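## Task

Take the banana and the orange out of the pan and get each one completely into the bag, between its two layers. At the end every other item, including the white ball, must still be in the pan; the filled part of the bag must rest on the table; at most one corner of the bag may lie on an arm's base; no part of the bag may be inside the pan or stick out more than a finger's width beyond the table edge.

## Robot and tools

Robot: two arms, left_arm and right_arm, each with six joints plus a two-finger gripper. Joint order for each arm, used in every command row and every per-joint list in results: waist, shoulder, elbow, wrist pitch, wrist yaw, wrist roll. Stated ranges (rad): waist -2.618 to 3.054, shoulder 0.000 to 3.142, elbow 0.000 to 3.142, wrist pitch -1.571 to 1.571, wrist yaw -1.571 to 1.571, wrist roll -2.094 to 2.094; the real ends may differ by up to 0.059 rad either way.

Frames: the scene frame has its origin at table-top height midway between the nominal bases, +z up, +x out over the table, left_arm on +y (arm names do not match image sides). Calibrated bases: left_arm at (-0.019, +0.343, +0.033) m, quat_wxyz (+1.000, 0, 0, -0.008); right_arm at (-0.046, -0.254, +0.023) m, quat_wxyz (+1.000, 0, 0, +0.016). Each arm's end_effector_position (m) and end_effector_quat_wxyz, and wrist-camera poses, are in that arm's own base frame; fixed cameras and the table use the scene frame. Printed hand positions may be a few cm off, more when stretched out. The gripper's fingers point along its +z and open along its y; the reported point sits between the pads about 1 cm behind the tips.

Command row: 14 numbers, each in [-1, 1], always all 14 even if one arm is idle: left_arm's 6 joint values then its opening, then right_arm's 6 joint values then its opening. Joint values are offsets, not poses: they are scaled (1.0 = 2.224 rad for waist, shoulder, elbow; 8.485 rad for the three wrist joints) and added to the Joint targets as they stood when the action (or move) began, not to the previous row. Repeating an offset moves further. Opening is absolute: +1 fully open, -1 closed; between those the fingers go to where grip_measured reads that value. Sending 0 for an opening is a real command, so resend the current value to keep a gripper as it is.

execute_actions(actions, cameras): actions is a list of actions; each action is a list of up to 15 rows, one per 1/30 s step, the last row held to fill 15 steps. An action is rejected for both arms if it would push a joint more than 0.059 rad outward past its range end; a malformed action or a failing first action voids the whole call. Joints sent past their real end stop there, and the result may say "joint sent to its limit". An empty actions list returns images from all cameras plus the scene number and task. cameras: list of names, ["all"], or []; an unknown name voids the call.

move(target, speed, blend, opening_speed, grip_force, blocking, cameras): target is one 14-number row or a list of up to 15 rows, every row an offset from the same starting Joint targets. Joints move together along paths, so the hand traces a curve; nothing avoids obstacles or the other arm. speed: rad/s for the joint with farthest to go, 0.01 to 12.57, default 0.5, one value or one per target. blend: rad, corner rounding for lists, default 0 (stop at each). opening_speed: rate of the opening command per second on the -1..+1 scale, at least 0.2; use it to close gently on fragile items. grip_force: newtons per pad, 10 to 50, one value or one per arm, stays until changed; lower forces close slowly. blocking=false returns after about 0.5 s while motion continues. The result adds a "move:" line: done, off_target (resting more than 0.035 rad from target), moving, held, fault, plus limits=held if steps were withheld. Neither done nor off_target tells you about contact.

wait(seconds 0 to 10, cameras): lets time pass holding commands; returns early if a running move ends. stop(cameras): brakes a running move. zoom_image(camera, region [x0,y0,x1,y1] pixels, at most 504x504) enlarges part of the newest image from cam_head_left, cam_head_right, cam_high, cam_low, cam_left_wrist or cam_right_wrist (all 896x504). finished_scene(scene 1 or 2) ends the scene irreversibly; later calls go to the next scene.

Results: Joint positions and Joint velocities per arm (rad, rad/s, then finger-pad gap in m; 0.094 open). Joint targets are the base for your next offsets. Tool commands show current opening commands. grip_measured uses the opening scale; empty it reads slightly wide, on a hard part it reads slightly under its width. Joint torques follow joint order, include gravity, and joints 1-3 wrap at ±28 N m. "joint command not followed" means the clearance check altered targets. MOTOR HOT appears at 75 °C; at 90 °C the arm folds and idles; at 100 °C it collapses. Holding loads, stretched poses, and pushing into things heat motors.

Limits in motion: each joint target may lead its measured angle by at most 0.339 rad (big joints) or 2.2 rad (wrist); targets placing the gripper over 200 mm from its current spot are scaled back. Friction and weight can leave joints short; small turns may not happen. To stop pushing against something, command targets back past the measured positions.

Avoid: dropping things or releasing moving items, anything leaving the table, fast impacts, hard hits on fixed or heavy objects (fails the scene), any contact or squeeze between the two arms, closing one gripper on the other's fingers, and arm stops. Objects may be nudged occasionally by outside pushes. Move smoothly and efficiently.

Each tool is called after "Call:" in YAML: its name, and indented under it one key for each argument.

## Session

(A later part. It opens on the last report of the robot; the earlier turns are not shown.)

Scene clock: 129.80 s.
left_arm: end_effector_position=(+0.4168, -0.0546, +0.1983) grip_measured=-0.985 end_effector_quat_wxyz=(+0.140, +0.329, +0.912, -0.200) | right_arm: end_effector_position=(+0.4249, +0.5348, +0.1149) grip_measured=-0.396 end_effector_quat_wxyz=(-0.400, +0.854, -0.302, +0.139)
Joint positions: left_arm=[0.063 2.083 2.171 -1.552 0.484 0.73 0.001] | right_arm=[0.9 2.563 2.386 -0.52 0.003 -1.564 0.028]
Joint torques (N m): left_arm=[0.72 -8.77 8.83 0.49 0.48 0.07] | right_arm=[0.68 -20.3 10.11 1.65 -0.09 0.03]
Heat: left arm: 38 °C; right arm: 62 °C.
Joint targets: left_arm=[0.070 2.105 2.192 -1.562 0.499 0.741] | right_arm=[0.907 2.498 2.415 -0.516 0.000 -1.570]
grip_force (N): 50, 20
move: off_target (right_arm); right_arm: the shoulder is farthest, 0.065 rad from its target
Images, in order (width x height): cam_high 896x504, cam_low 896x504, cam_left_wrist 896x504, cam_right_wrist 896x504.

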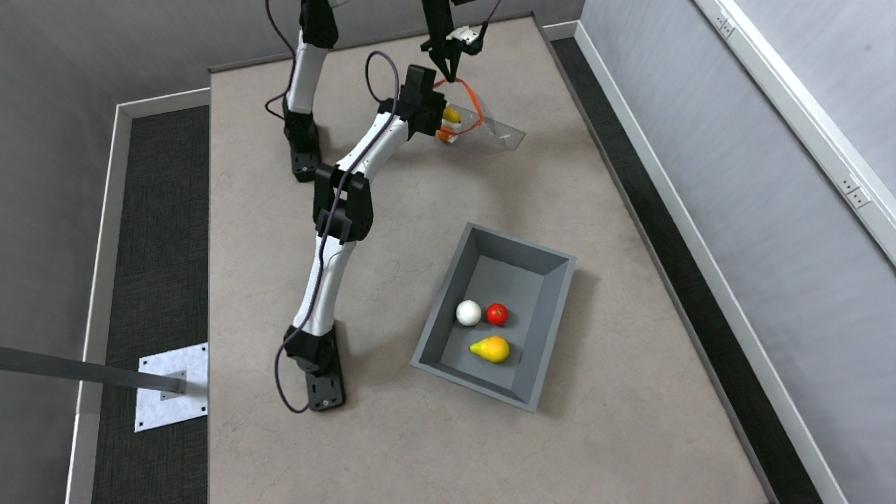

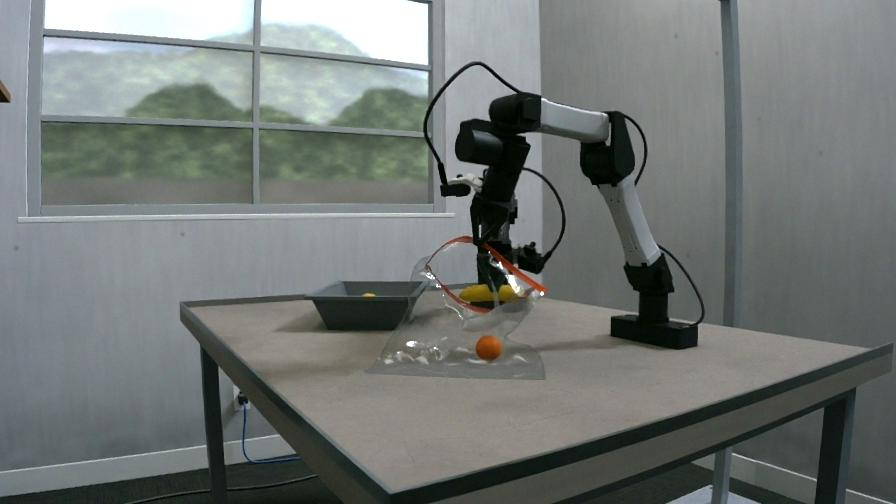

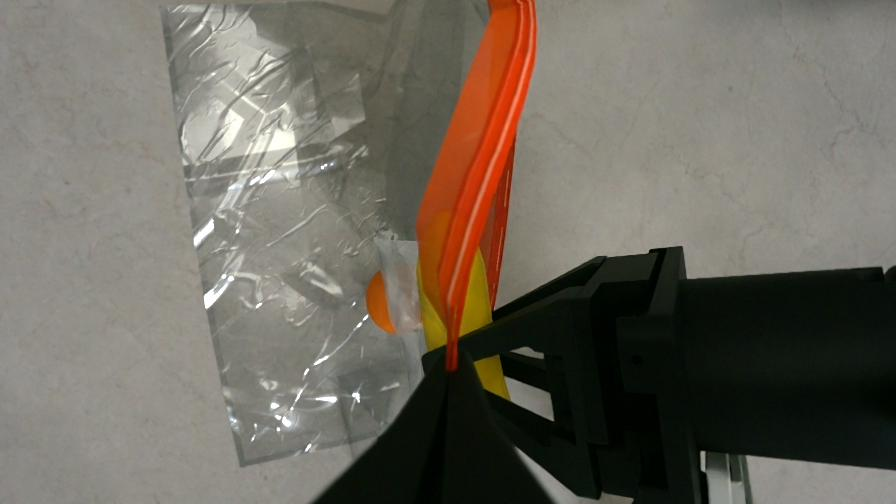

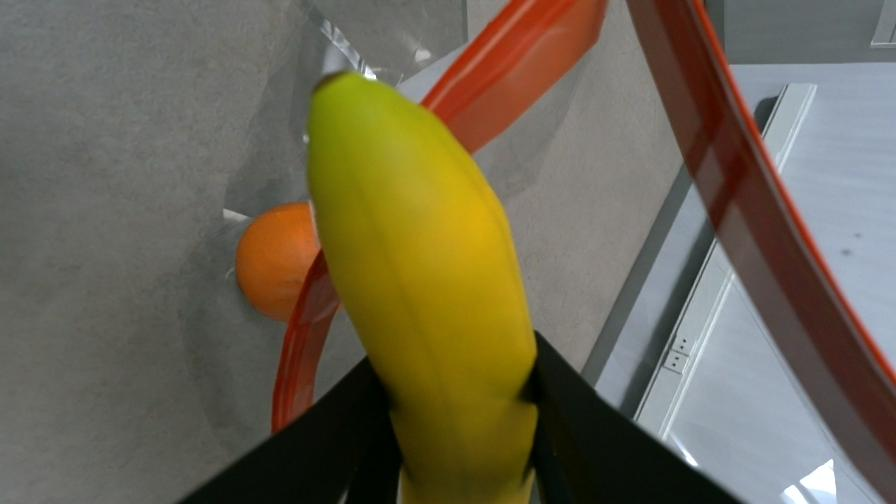

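Call:
move:
  target:
    - [0,0,0,0,0,0,-1,0,-0.034,-0.0114,-0.006,0,0,-0.6]
    - [0,0,0,0,0,0,-1,0,-0.0081,-0.0633,0.0143,0,0,-0.6]
    - [0,0,0,0,0,0,-1,-0.0247,-0.0081,-0.0633,0.0143,0,0,-0.6]
  speed: 0.15
  cameras: ["cam_low","cam_high","cam_left_wrist","cam_right_wrist"]

Call:
zoom_image:
  camera: "cam_low"
  region: [360, 220, 580, 390]

Call:
zoom_image:
  camera: "cam_high"
  region: [360, 60, 560, 220]

Scene clock: 134.43 s.
left_arm: end_effector_position=(+0.4168, -0.0546, +0.1983) grip_measured=-0.985 end_effector_quat_wxyz=(+0.140, +0.329, +0.912, -0.200) | right_arm: end_effector_position=(+0.4510, +0.5120, +0.1407) grip_measured=-0.396 end_effector_quat_wxyz=(-0.428, +0.831, -0.317, +0.161)
Joint positions: left_arm=[0.063 2.083 2.171 -1.552 0.484 0.73 0.001] | right_arm=[0.849 2.481 2.277 -0.416 0.003 -1.564 0.028]
Joint torques (N m): left_arm=[0.72 -8.73 8.87 0.5 0.48 0.08] | right_arm=[0.29 -14.31 7.23 1.93 -0.09 0.03]
Heat: left arm: 38 °C; right arm: 63 °C.
Joint targets: left_arm=[0.070 2.105 2.192 -1.562 0.499 0.741] | right_arm=[0.852 2.480 2.275 -0.394 0.000 -1.570]
grip_force (N): 50, 20
move: done
Images, in order (width x height): cam_high 896x504, cam_low 896x504, cam_left_wrist 896x504, cam_right_wrist 896x504.

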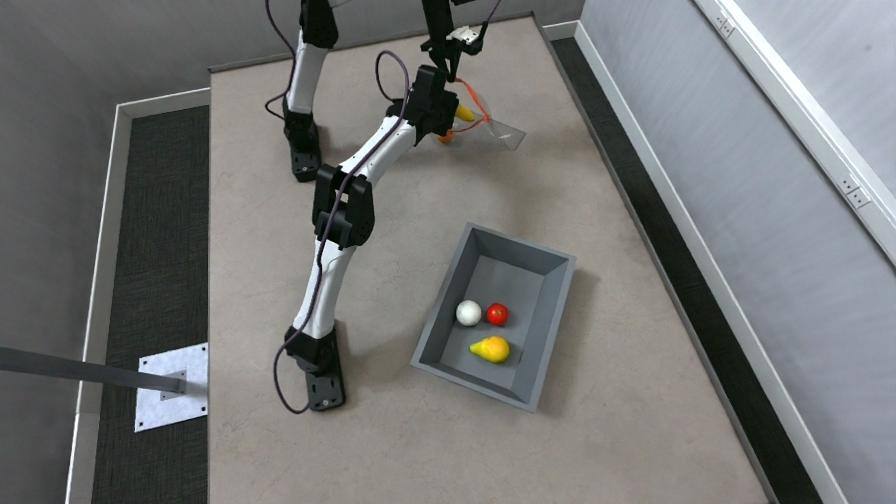

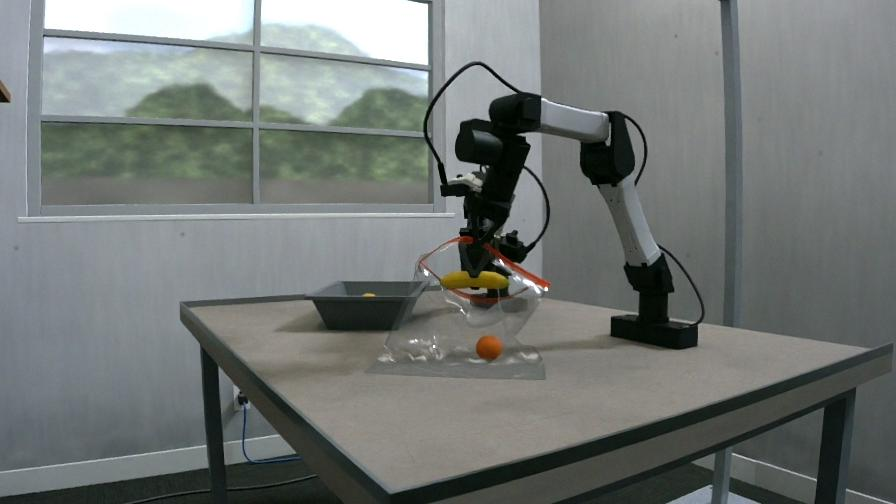

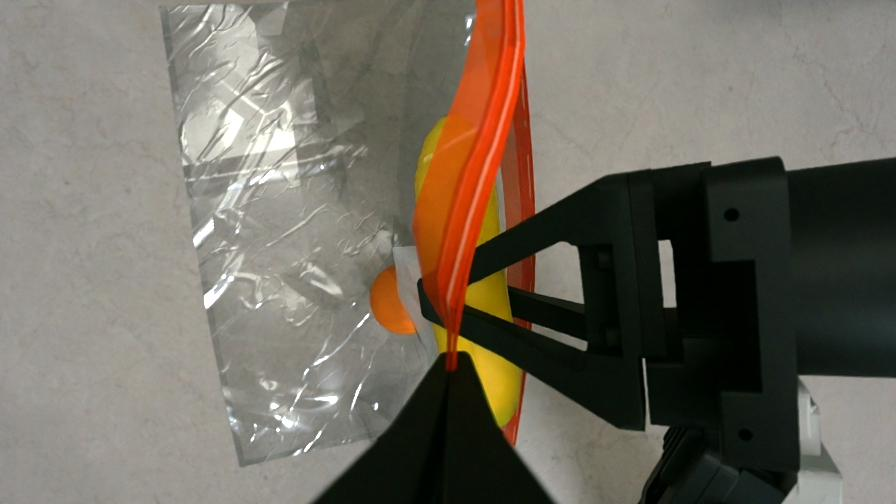

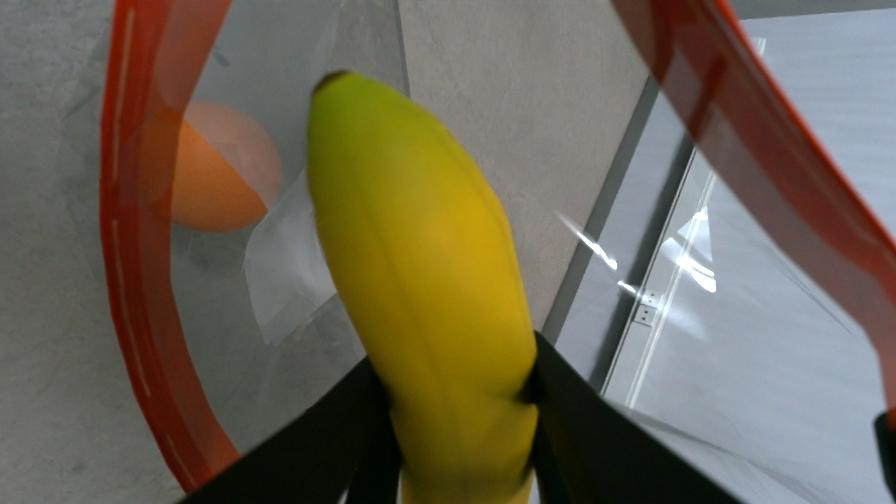

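Scaled by 2.291 from the camera's 896x504 image, which has a finer 1280x720 frame.

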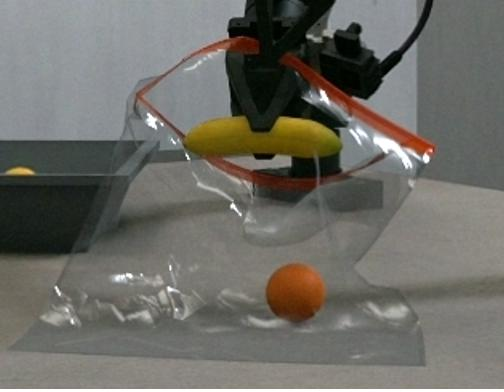

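Scaled by 2.520 from the camera's 896x504 image, which has a finer 1280x720 frame.

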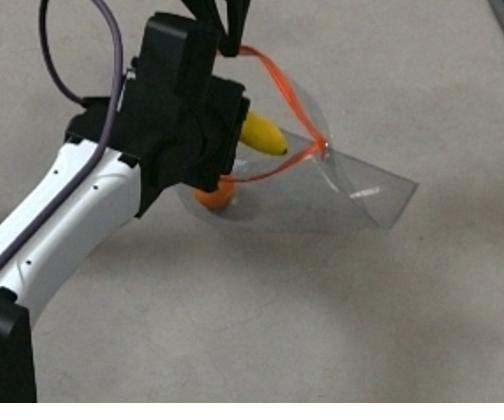

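Call:
move:
  target: [0,0,0,0,0,0,-1,0,0.0112,-0.0868,0.0256,0,0,-0.6]
  speed: 0.15
  cameras: ["cam_low","cam_high","cam_left_wrist","cam_right_wrist"]

Call:
zoom_image:
  camera: "cam_low"
  region: [360, 220, 580, 390]

Call:
zoom_image:
  camera: "cam_high"
  region: [360, 60, 560, 220]

Scene clock: 137.00 s.
left_arm: end_effector_position=(+0.4168, -0.0546, +0.1983) grip_measured=-0.985 end_effector_quat_wxyz=(+0.140, +0.329, +0.912, -0.200) | right_arm: end_effector_position=(+0.4510, +0.5120, +0.0887) grip_measured=-0.396 end_effector_quat_wxyz=(-0.433, +0.828, -0.316, +0.163)
Joint positions: left_arm=[0.063 2.083 2.171 -1.552 0.484 0.73 0.001] | right_arm=[0.849 2.492 2.083 -0.199 0.003 -1.564 0.028]
Joint torques (N m): left_arm=[0.72 -8.77 8.9 0.51 0.47 0.07] | right_arm=[0.25 -13.16 7.27 1.95 -0.09 0.04]
Heat: left arm: 38 °C; right arm: 62 °C.
Joint targets: left_arm=[0.070 2.105 2.192 -1.562 0.499 0.741] | right_arm=[0.852 2.505 2.081 -0.177 0.000 -1.570]
grip_force (N): 50, 20
move: done
Images, in order (width x height): cam_high 896x504, cam_low 896x504, cam_left_wrist 896x504, cam_right_wrist 896x504.

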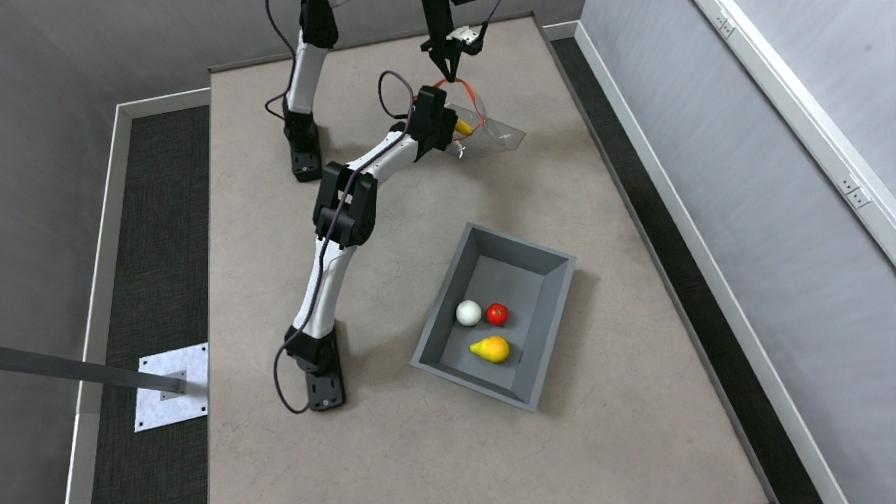

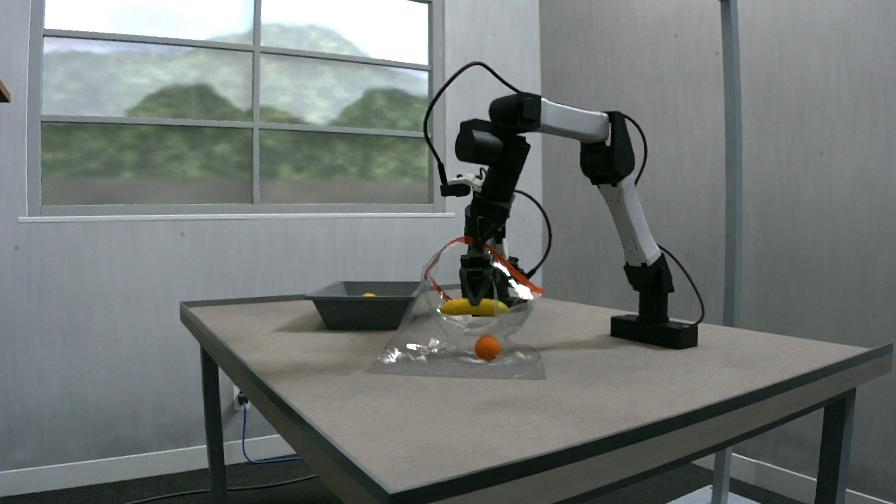

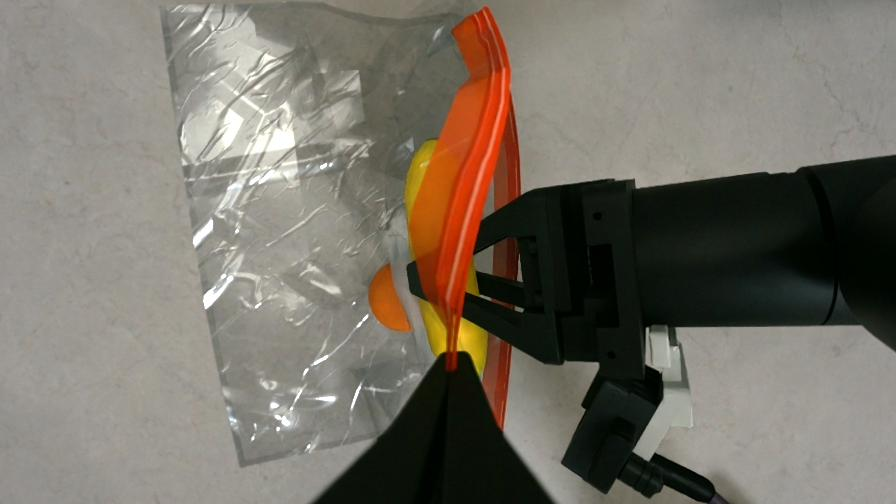

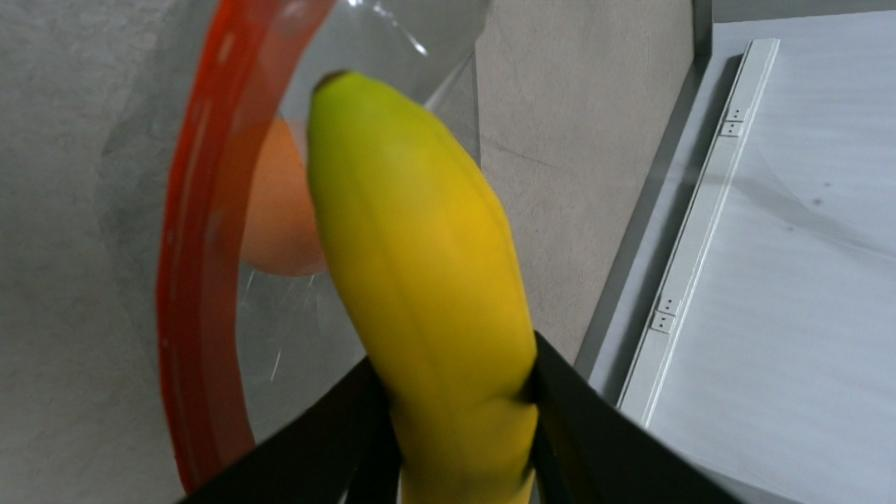

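Scaled by 2.291 from the camera's 896x504 image, which has a finer 1280x720 frame.

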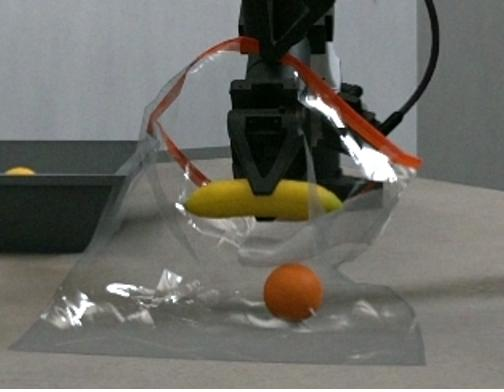

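Scaled by 2.520 from the camera's 896x504 image, which has a finer 1280x720 frame.

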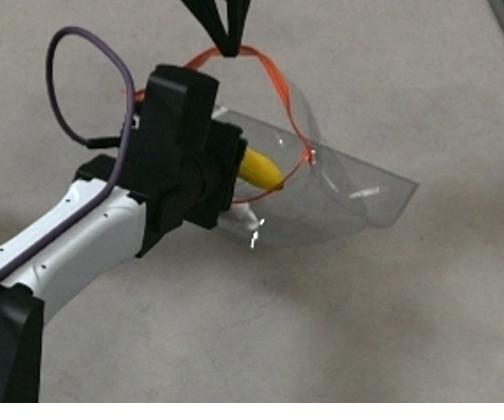

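Call:
move:
  target: [0,0,0,0,0,0,-1,0,0,0,0,0,0.1143,-0.6]
  speed: 0.3
  cameras: ["cam_low","cam_left_wrist","cam_right_wrist"]

Call:
zoom_image:
  camera: "cam_low"
  region: [360, 220, 580, 390]

Scene clock: 141.17 s.
left_arm: end_effector_position=(+0.4168, -0.0546, +0.1983) grip_measured=-0.985 end_effector_quat_wxyz=(+0.140, +0.329, +0.912, -0.200) | right_arm: end_effector_position=(+0.4511, +0.5121, +0.0888) grip_measured=-0.396 end_effector_quat_wxyz=(+0.460, -0.590, +0.661, +0.054)
Joint positions: left_arm=[0.063 2.083 2.171 -1.552 0.484 0.73 0.001] | right_arm=[0.849 2.492 2.083 -0.199 0.003 -0.609 0.028]
Joint torques (N m): left_arm=[0.72 -8.79 8.83 0.5 0.46 0.07] | right_arm=[0.28 -13.19 7.31 1.97 -0.07 0.12]
Heat: left arm: 38 °C; right arm: 61 °C.
Joint targets: left_arm=[0.070 2.105 2.192 -1.562 0.499 0.741] | right_arm=[0.852 2.505 2.081 -0.177 0.000 -0.600]
grip_force (N): 50, 20
move: done
Images, in order (width x height): cam_low 896x504, cam_left_wrist 896x504, cam_right_wrist 896x504.

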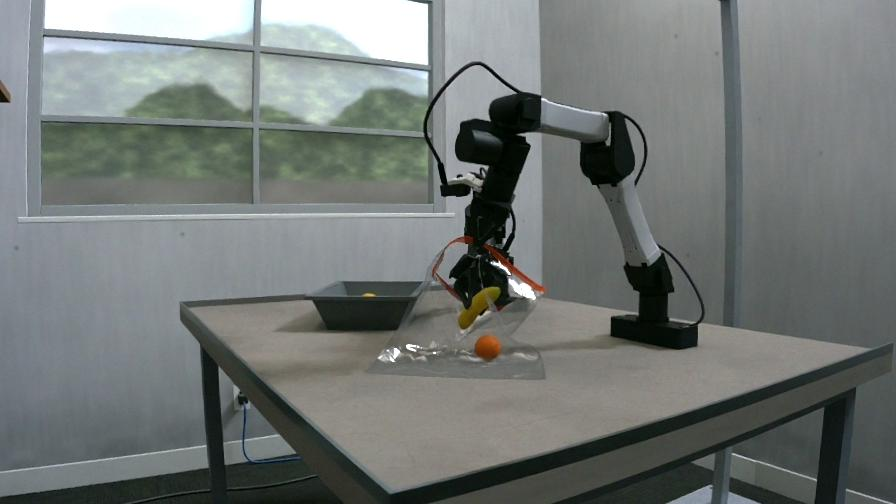

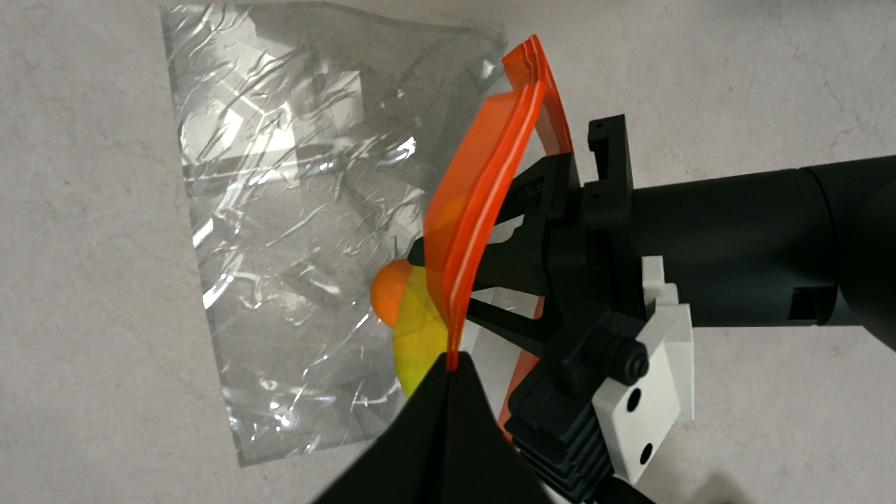

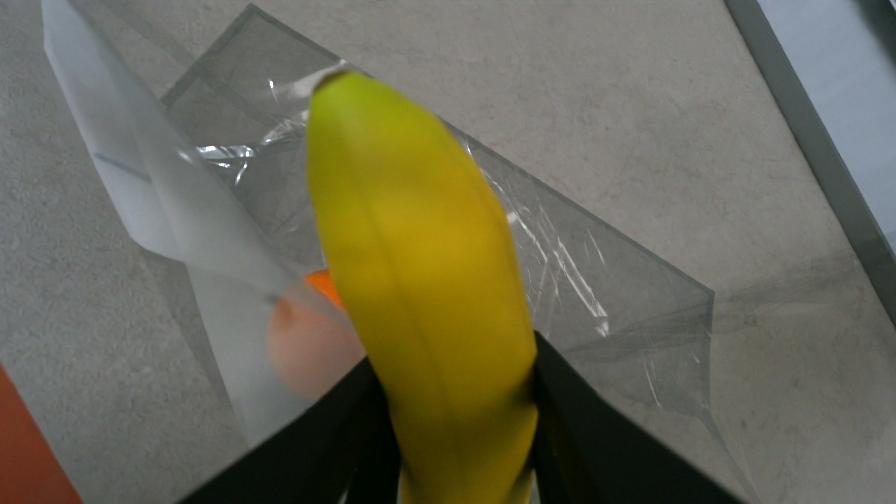

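Scaled by 2.291 from the camera's 896x504 image, which has a finer 1280x720 frame.

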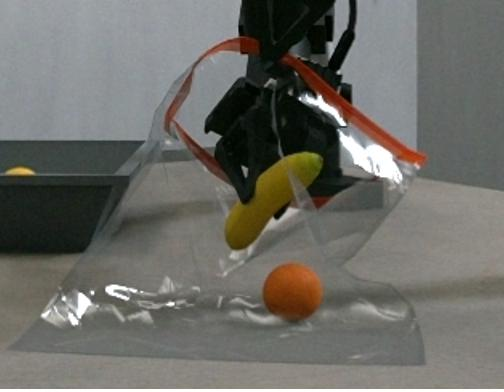

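Call:
move:
  target:
    - [0,0,0,0,0,0,-1,0,0.0111,-0.0196,0.0081,0,0,-0.6]
    - [0,0,0,0,0,0,-1,0,0.0111,-0.0196,0.0081,0,0,0.2]
  speed: 0.12
  opening_speed: 0.5
  cameras: ["cam_low","cam_left_wrist","cam_right_wrist"]

Call:
zoom_image:
  camera: "cam_low"
  region: [360, 220, 580, 390]

Scene clock: 144.43 s.
left_arm: end_effector_position=(+0.4168, -0.0546, +0.1983) grip_measured=-0.985 end_effector_quat_wxyz=(+0.140, +0.329, +0.912, -0.200) | right_arm: end_effector_position=(+0.4516, +0.5127, +0.0681) grip_measured=+0.199 end_effector_quat_wxyz=(+0.461, -0.589, +0.661, +0.055)
Joint positions: left_arm=[0.063 2.083 2.171 -1.552 0.484 0.73 0.001] | right_arm=[0.849 2.516 2.04 -0.128 0.003 -0.608 0.056]
Joint torques (N m): left_arm=[0.76 -8.79 8.87 0.49 0.47 0.08] | right_arm=[0.27 -13.16 7.2 1.96 -0.07 0.16]
Heat: left arm: 38 °C; right arm: 60 °C.
Joint targets: left_arm=[0.070 2.105 2.192 -1.562 0.499 0.741] | right_arm=[0.852 2.530 2.038 -0.108 0.000 -0.600]
grip_force (N): 50, 20
move: done
Images, in order (width x height): cam_low 896x504, cam_left_wrist 896x504, cam_right_wrist 896x504.

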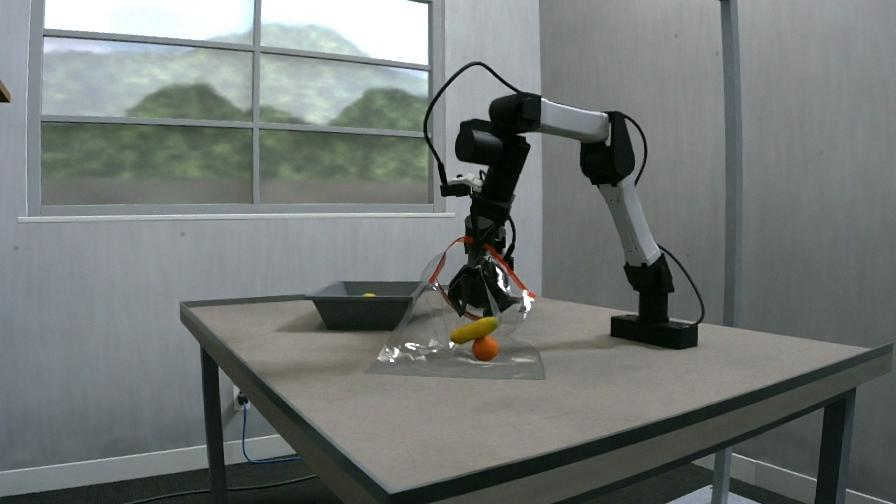

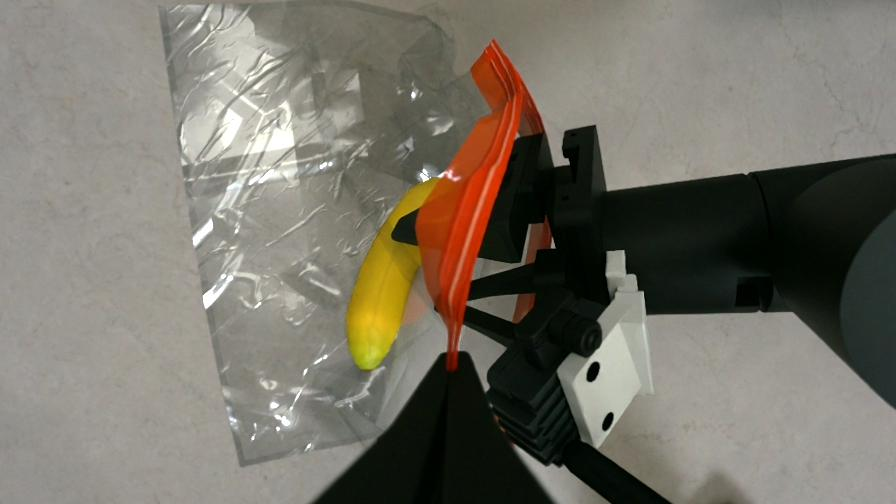

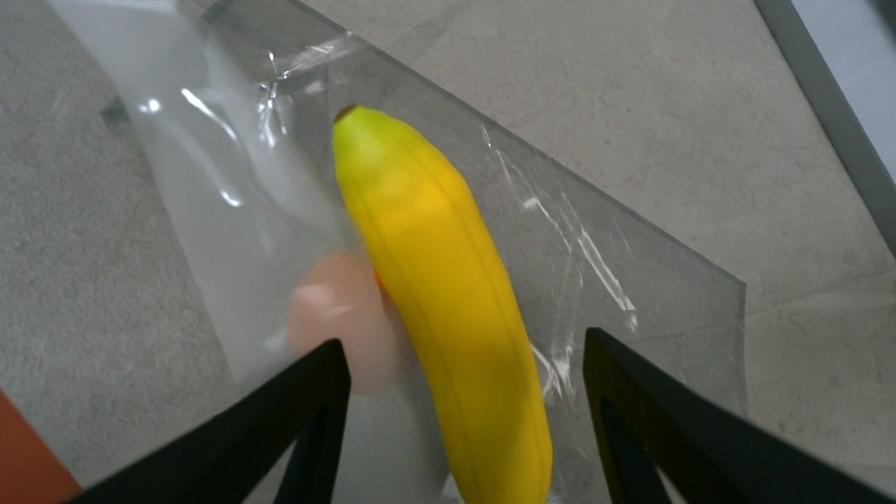

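Scaled by 2.291 from the camera's 896x504 image, which has a finer 1280x720 frame.

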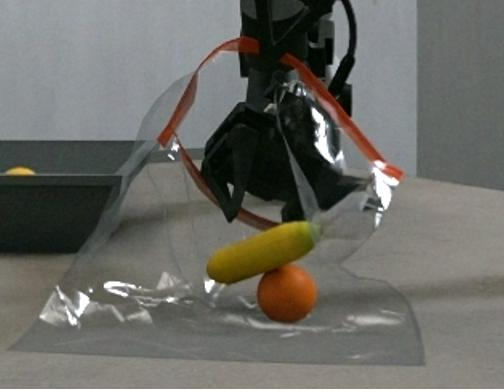

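Call:
move:
  target:
    - [0,0,0,0,0,0,-1,0,-0.1319,-0.1314,0.0116,0,0,0.2]
    - [0,0,0,0,0,0,-1,0,-0.3128,-0.3165,0.0128,0,0,0.2]
  speed: 0.2
  blend: 0.03
  cameras: ["cam_low","cam_left_wrist","cam_right_wrist"]

Call:
zoom_image:
  camera: "cam_low"
  region: [360, 220, 580, 390]

Scene clock: 149.10 s.
left_arm: end_effector_position=(+0.4168, -0.0546, +0.1983) grip_measured=-0.985 end_effector_quat_wxyz=(+0.140, +0.329, +0.912, -0.200) | right_arm: end_effector_position=(+0.3645, +0.4136, +0.1585) grip_measured=+0.199 end_effector_quat_wxyz=(+0.481, -0.582, +0.653, +0.057)
Joint positions: left_arm=[0.063 2.083 2.171 -1.552 0.484 0.73 0.001] | right_arm=[0.849 1.88 1.338 -0.018 0.003 -0.608 0.056]
Joint torques (N m): left_arm=[0.73 -8.75 8.88 0.5 0.47 0.08] | right_arm=[0.28 -13.83 6.84 1.98 -0.07 0.16]
Heat: left arm: 38 °C; right arm: 62 °C.
Joint targets: left_arm=[0.070 2.105 2.192 -1.562 0.499 0.741] | right_arm=[0.852 1.834 1.334 0.000 0.000 -0.600]
grip_force (N): 50, 20
move: off_target (right_arm); right_arm: the shoulder is farthest, 0.045 rad from its target
Images, in order (width x height): cam_low 896x504, cam_left_wrist 896x504, cam_right_wrist 896x504.

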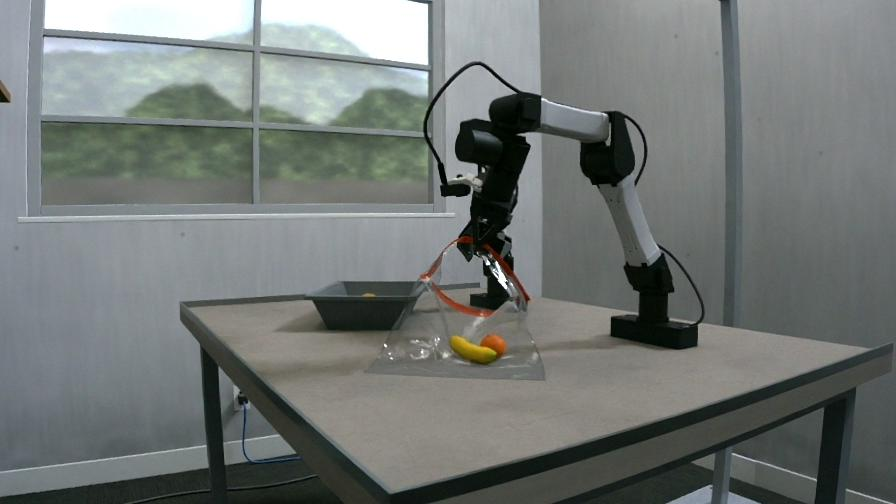

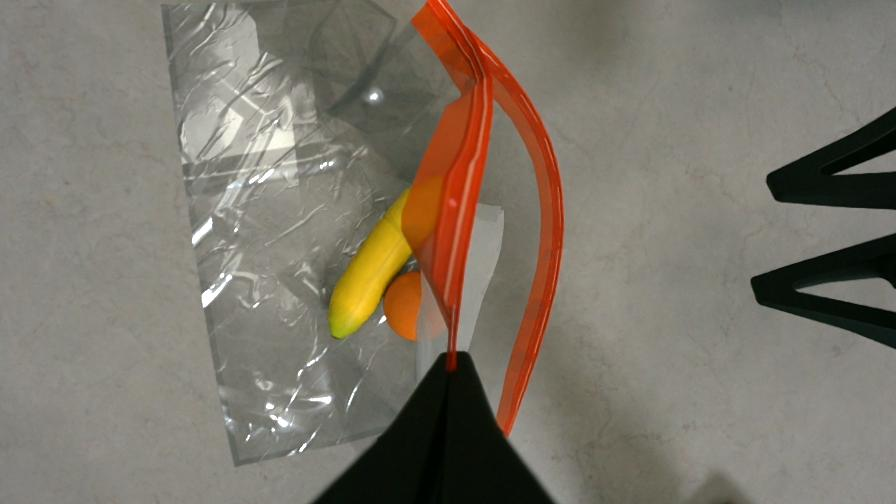

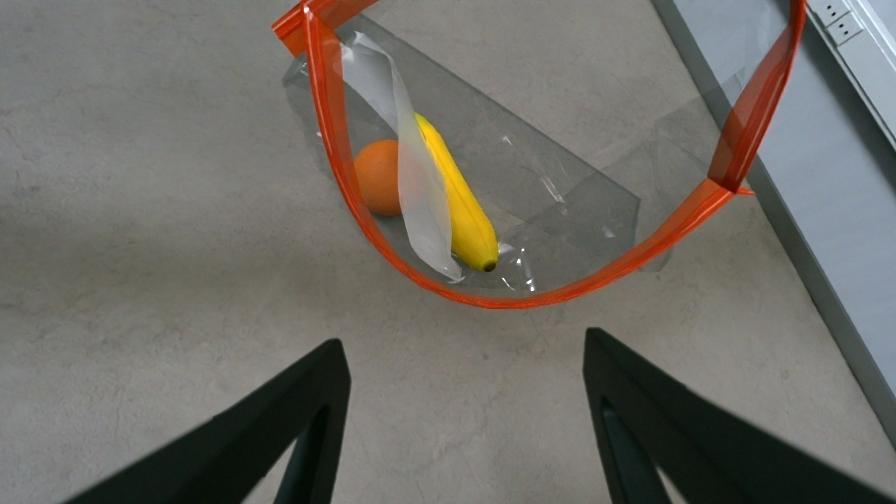

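Scaled by 2.291 from the camera's 896x504 image, which has a finer 1280x720 frame.

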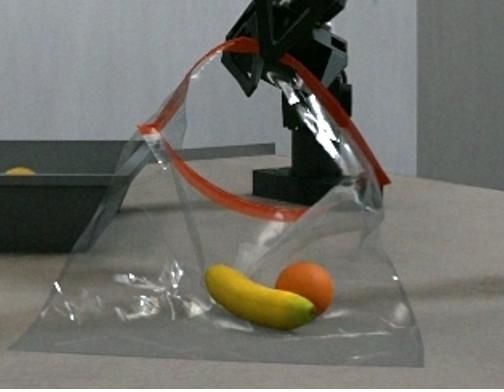

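Call:
move:
  target:
    - [-0.0526,-0.0858,-0.2154,0.0341,0,-0.0138,-1,-0.2482,-0.2851,-0.0603,-0.1296,0,0.0707,0.2]
    - [-0.1247,-0.1129,-0.3772,0.0694,0,-0.0326,-1,-0.2482,-0.2851,-0.0603,-0.1296,0,0.0707,0.2]
  speed: [0.5,0.2]
  blend: 0.03
  cameras: ["cam_low","cam_left_wrist","cam_head_left"]

Call:
zoom_image:
  camera: "cam_low"
  region: [360, 220, 580, 390]

Call:
zoom_image:
  camera: "cam_head_left"
  region: [220, 160, 420, 360]

Scene clock: 154.93 s.
left_arm: end_effector_position=(+0.3350, -0.1516, +0.0665) grip_measured=-0.985 end_effector_quat_wxyz=(+0.063, +0.330, +0.913, -0.233) | right_arm: end_effector_position=(+0.2709, +0.0853, +0.1962) grip_measured=+0.199 end_effector_quat_wxyz=(+0.226, -0.152, +0.962, +0.033)
Joint positions: left_arm=[-0.203 1.886 1.363 -0.983 0.484 0.476 0.001] | right_arm=[0.306 1.216 1.205 -1.099 0.002 -0.008 0.056]
Joint torques (N m): left_arm=[-0.16 -11.4 5.96 0.67 0.45 -0.13] | right_arm=[-0.65 -4.89 6.28 1.14 -0.04 0.13]
Heat: left arm: 39 °C; right arm: 60 °C.
Joint targets: left_arm=[-0.208 1.854 1.353 -0.973 0.499 0.464] | right_arm=[0.300 1.200 1.200 -1.099 0.000 0.000]
grip_force (N): 50, 20
move: done
Images, in order (width x height): cam_head_left 896x504, cam_low 896x504, cam_left_wrist 896x504.

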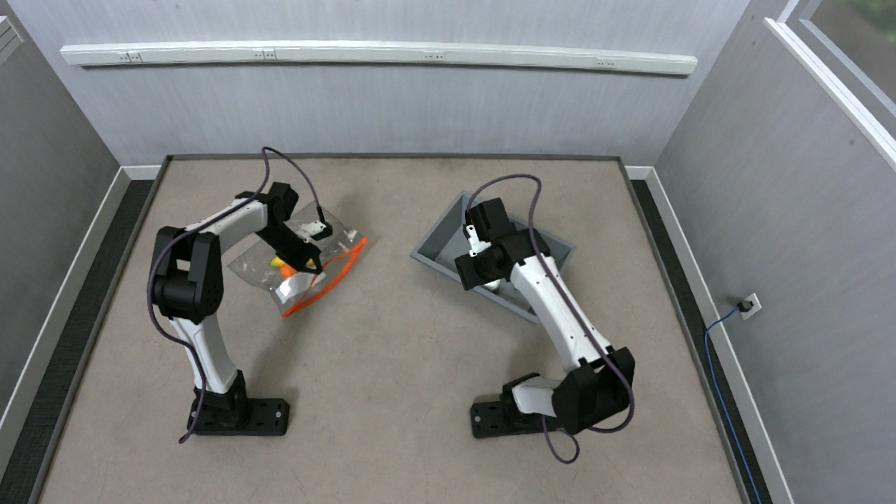

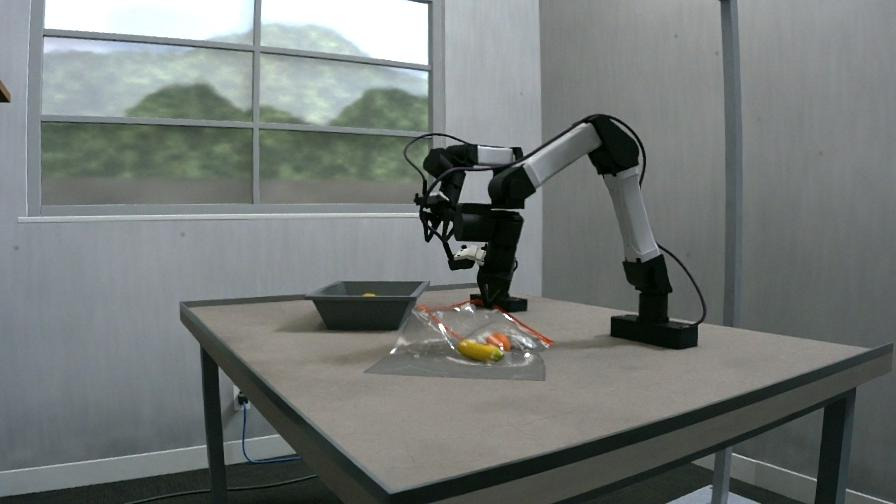

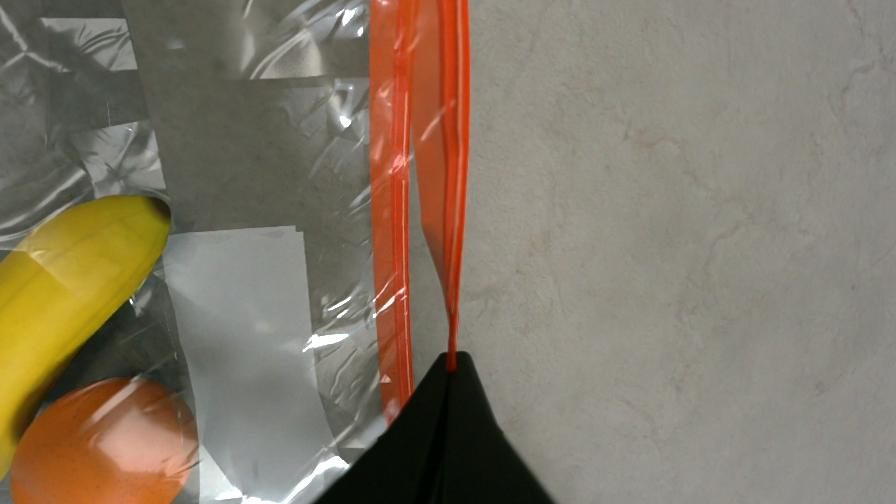

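Scaled by 2.291 from the camera's 896x504 image, which has a finer 1280x720 frame.

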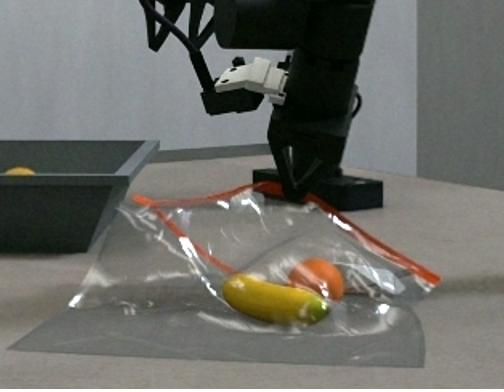

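Scaled by 2.520 from the camera's 896x504 image, which has a finer 1280x720 frame.

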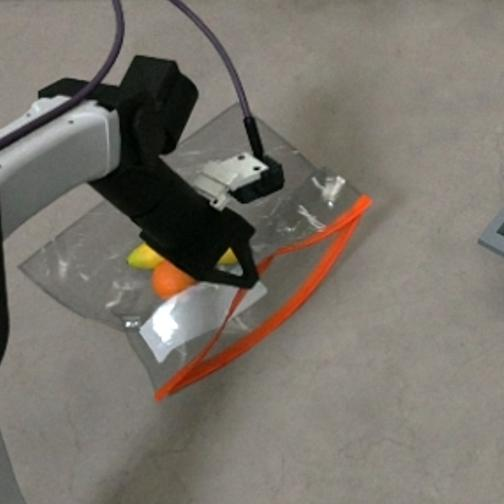

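Call:
move:
  target:
    - [-0.0401,0.0187,-0.0705,0.0234,0,-0.0107,-1,0,0,0,0,0,0,0.2]
    - [-0.0401,0.0483,-0.0984,0.0384,0,-0.0107,-1,0,0,0,0,0,0,0.2]
  speed: 0.15
  blend: 0.03
  cameras: ["cam_low","cam_left_wrist","cam_head_left"]

Call:
zoom_image:
  camera: "cam_head_left"
  region: [220, 160, 420, 360]

Scene clock: 158.03 s.
left_arm: end_effector_position=(+0.3175, -0.1792, -0.0016) grip_measured=-0.985 end_effector_quat_wxyz=(+0.066, +0.333, +0.910, -0.237) | right_arm: end_effector_position=(+0.2709, +0.0853, +0.1962) grip_measured=+0.199 end_effector_quat_wxyz=(+0.226, -0.152, +0.962, +0.033)
Joint positions: left_arm=[-0.29 1.945 1.144 -0.658 0.484 0.385 0.001] | right_arm=[0.306 1.216 1.205 -1.099 0.002 -0.008 0.056]
Joint torques (N m): left_arm=[-0.29 -7.57 5.33 0.75 0.46 -0.13] | right_arm=[-0.65 -4.89 6.28 1.14 -0.05 0.13]
Heat: left arm: 38 °C; right arm: 58 °C.
Joint targets: left_arm=[-0.297 1.961 1.135 -0.647 0.499 0.373] | right_arm=[0.300 1.200 1.200 -1.099 0.000 0.000]
grip_force (N): 50, 20
move: done
Images, in order (width x height): cam_head_left 896x504, cam_low 896x504, cam_left_wrist 896x504.

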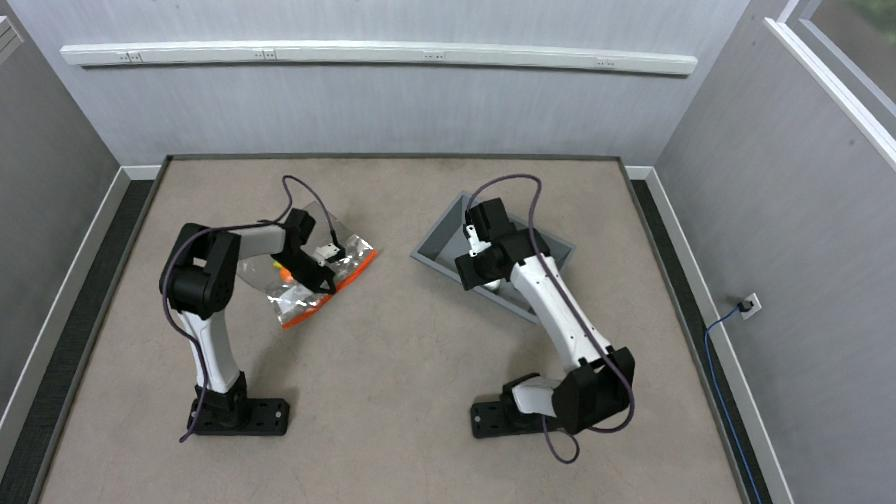

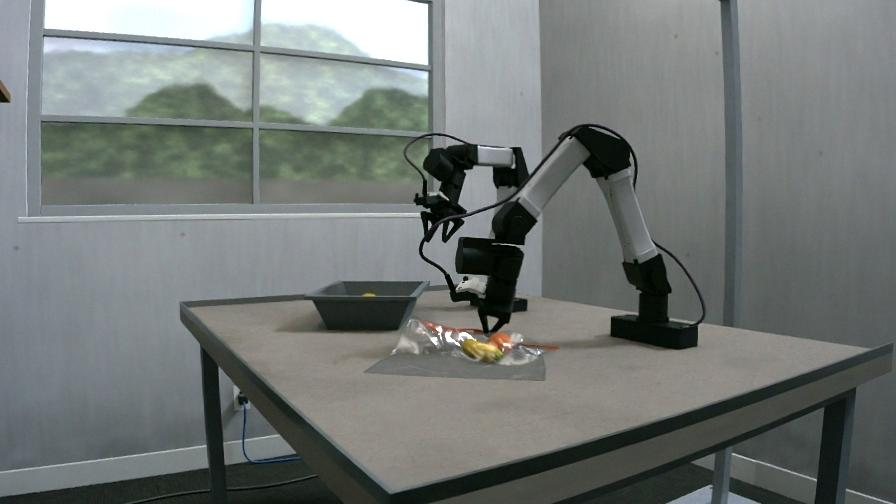

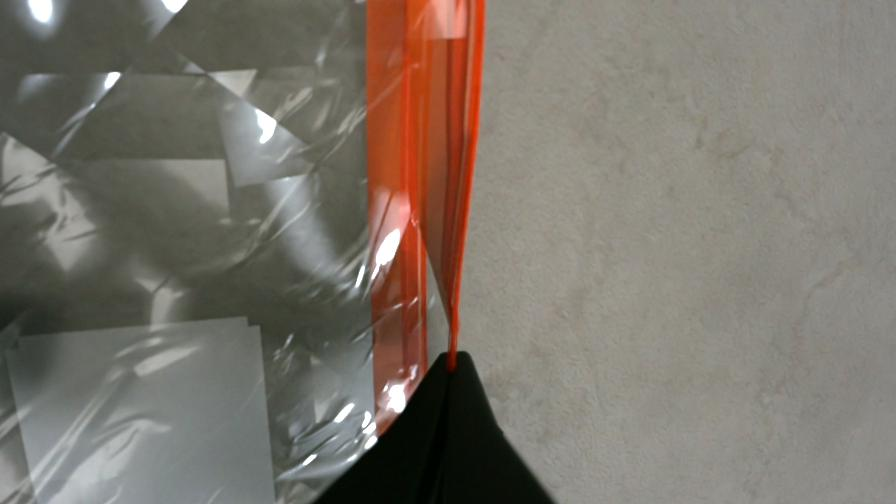

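Scaled by 2.520 from the camera's 896x504 image, which has a finer 1280x720 frame.

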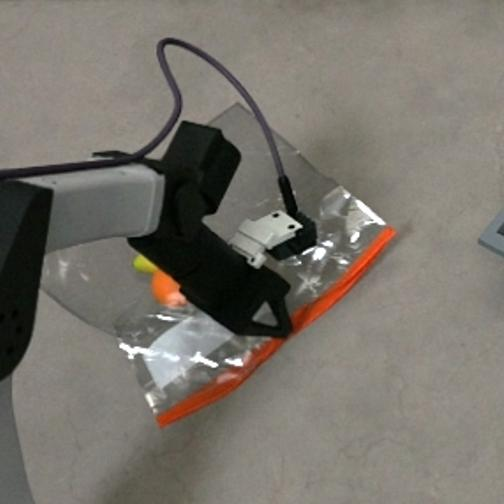

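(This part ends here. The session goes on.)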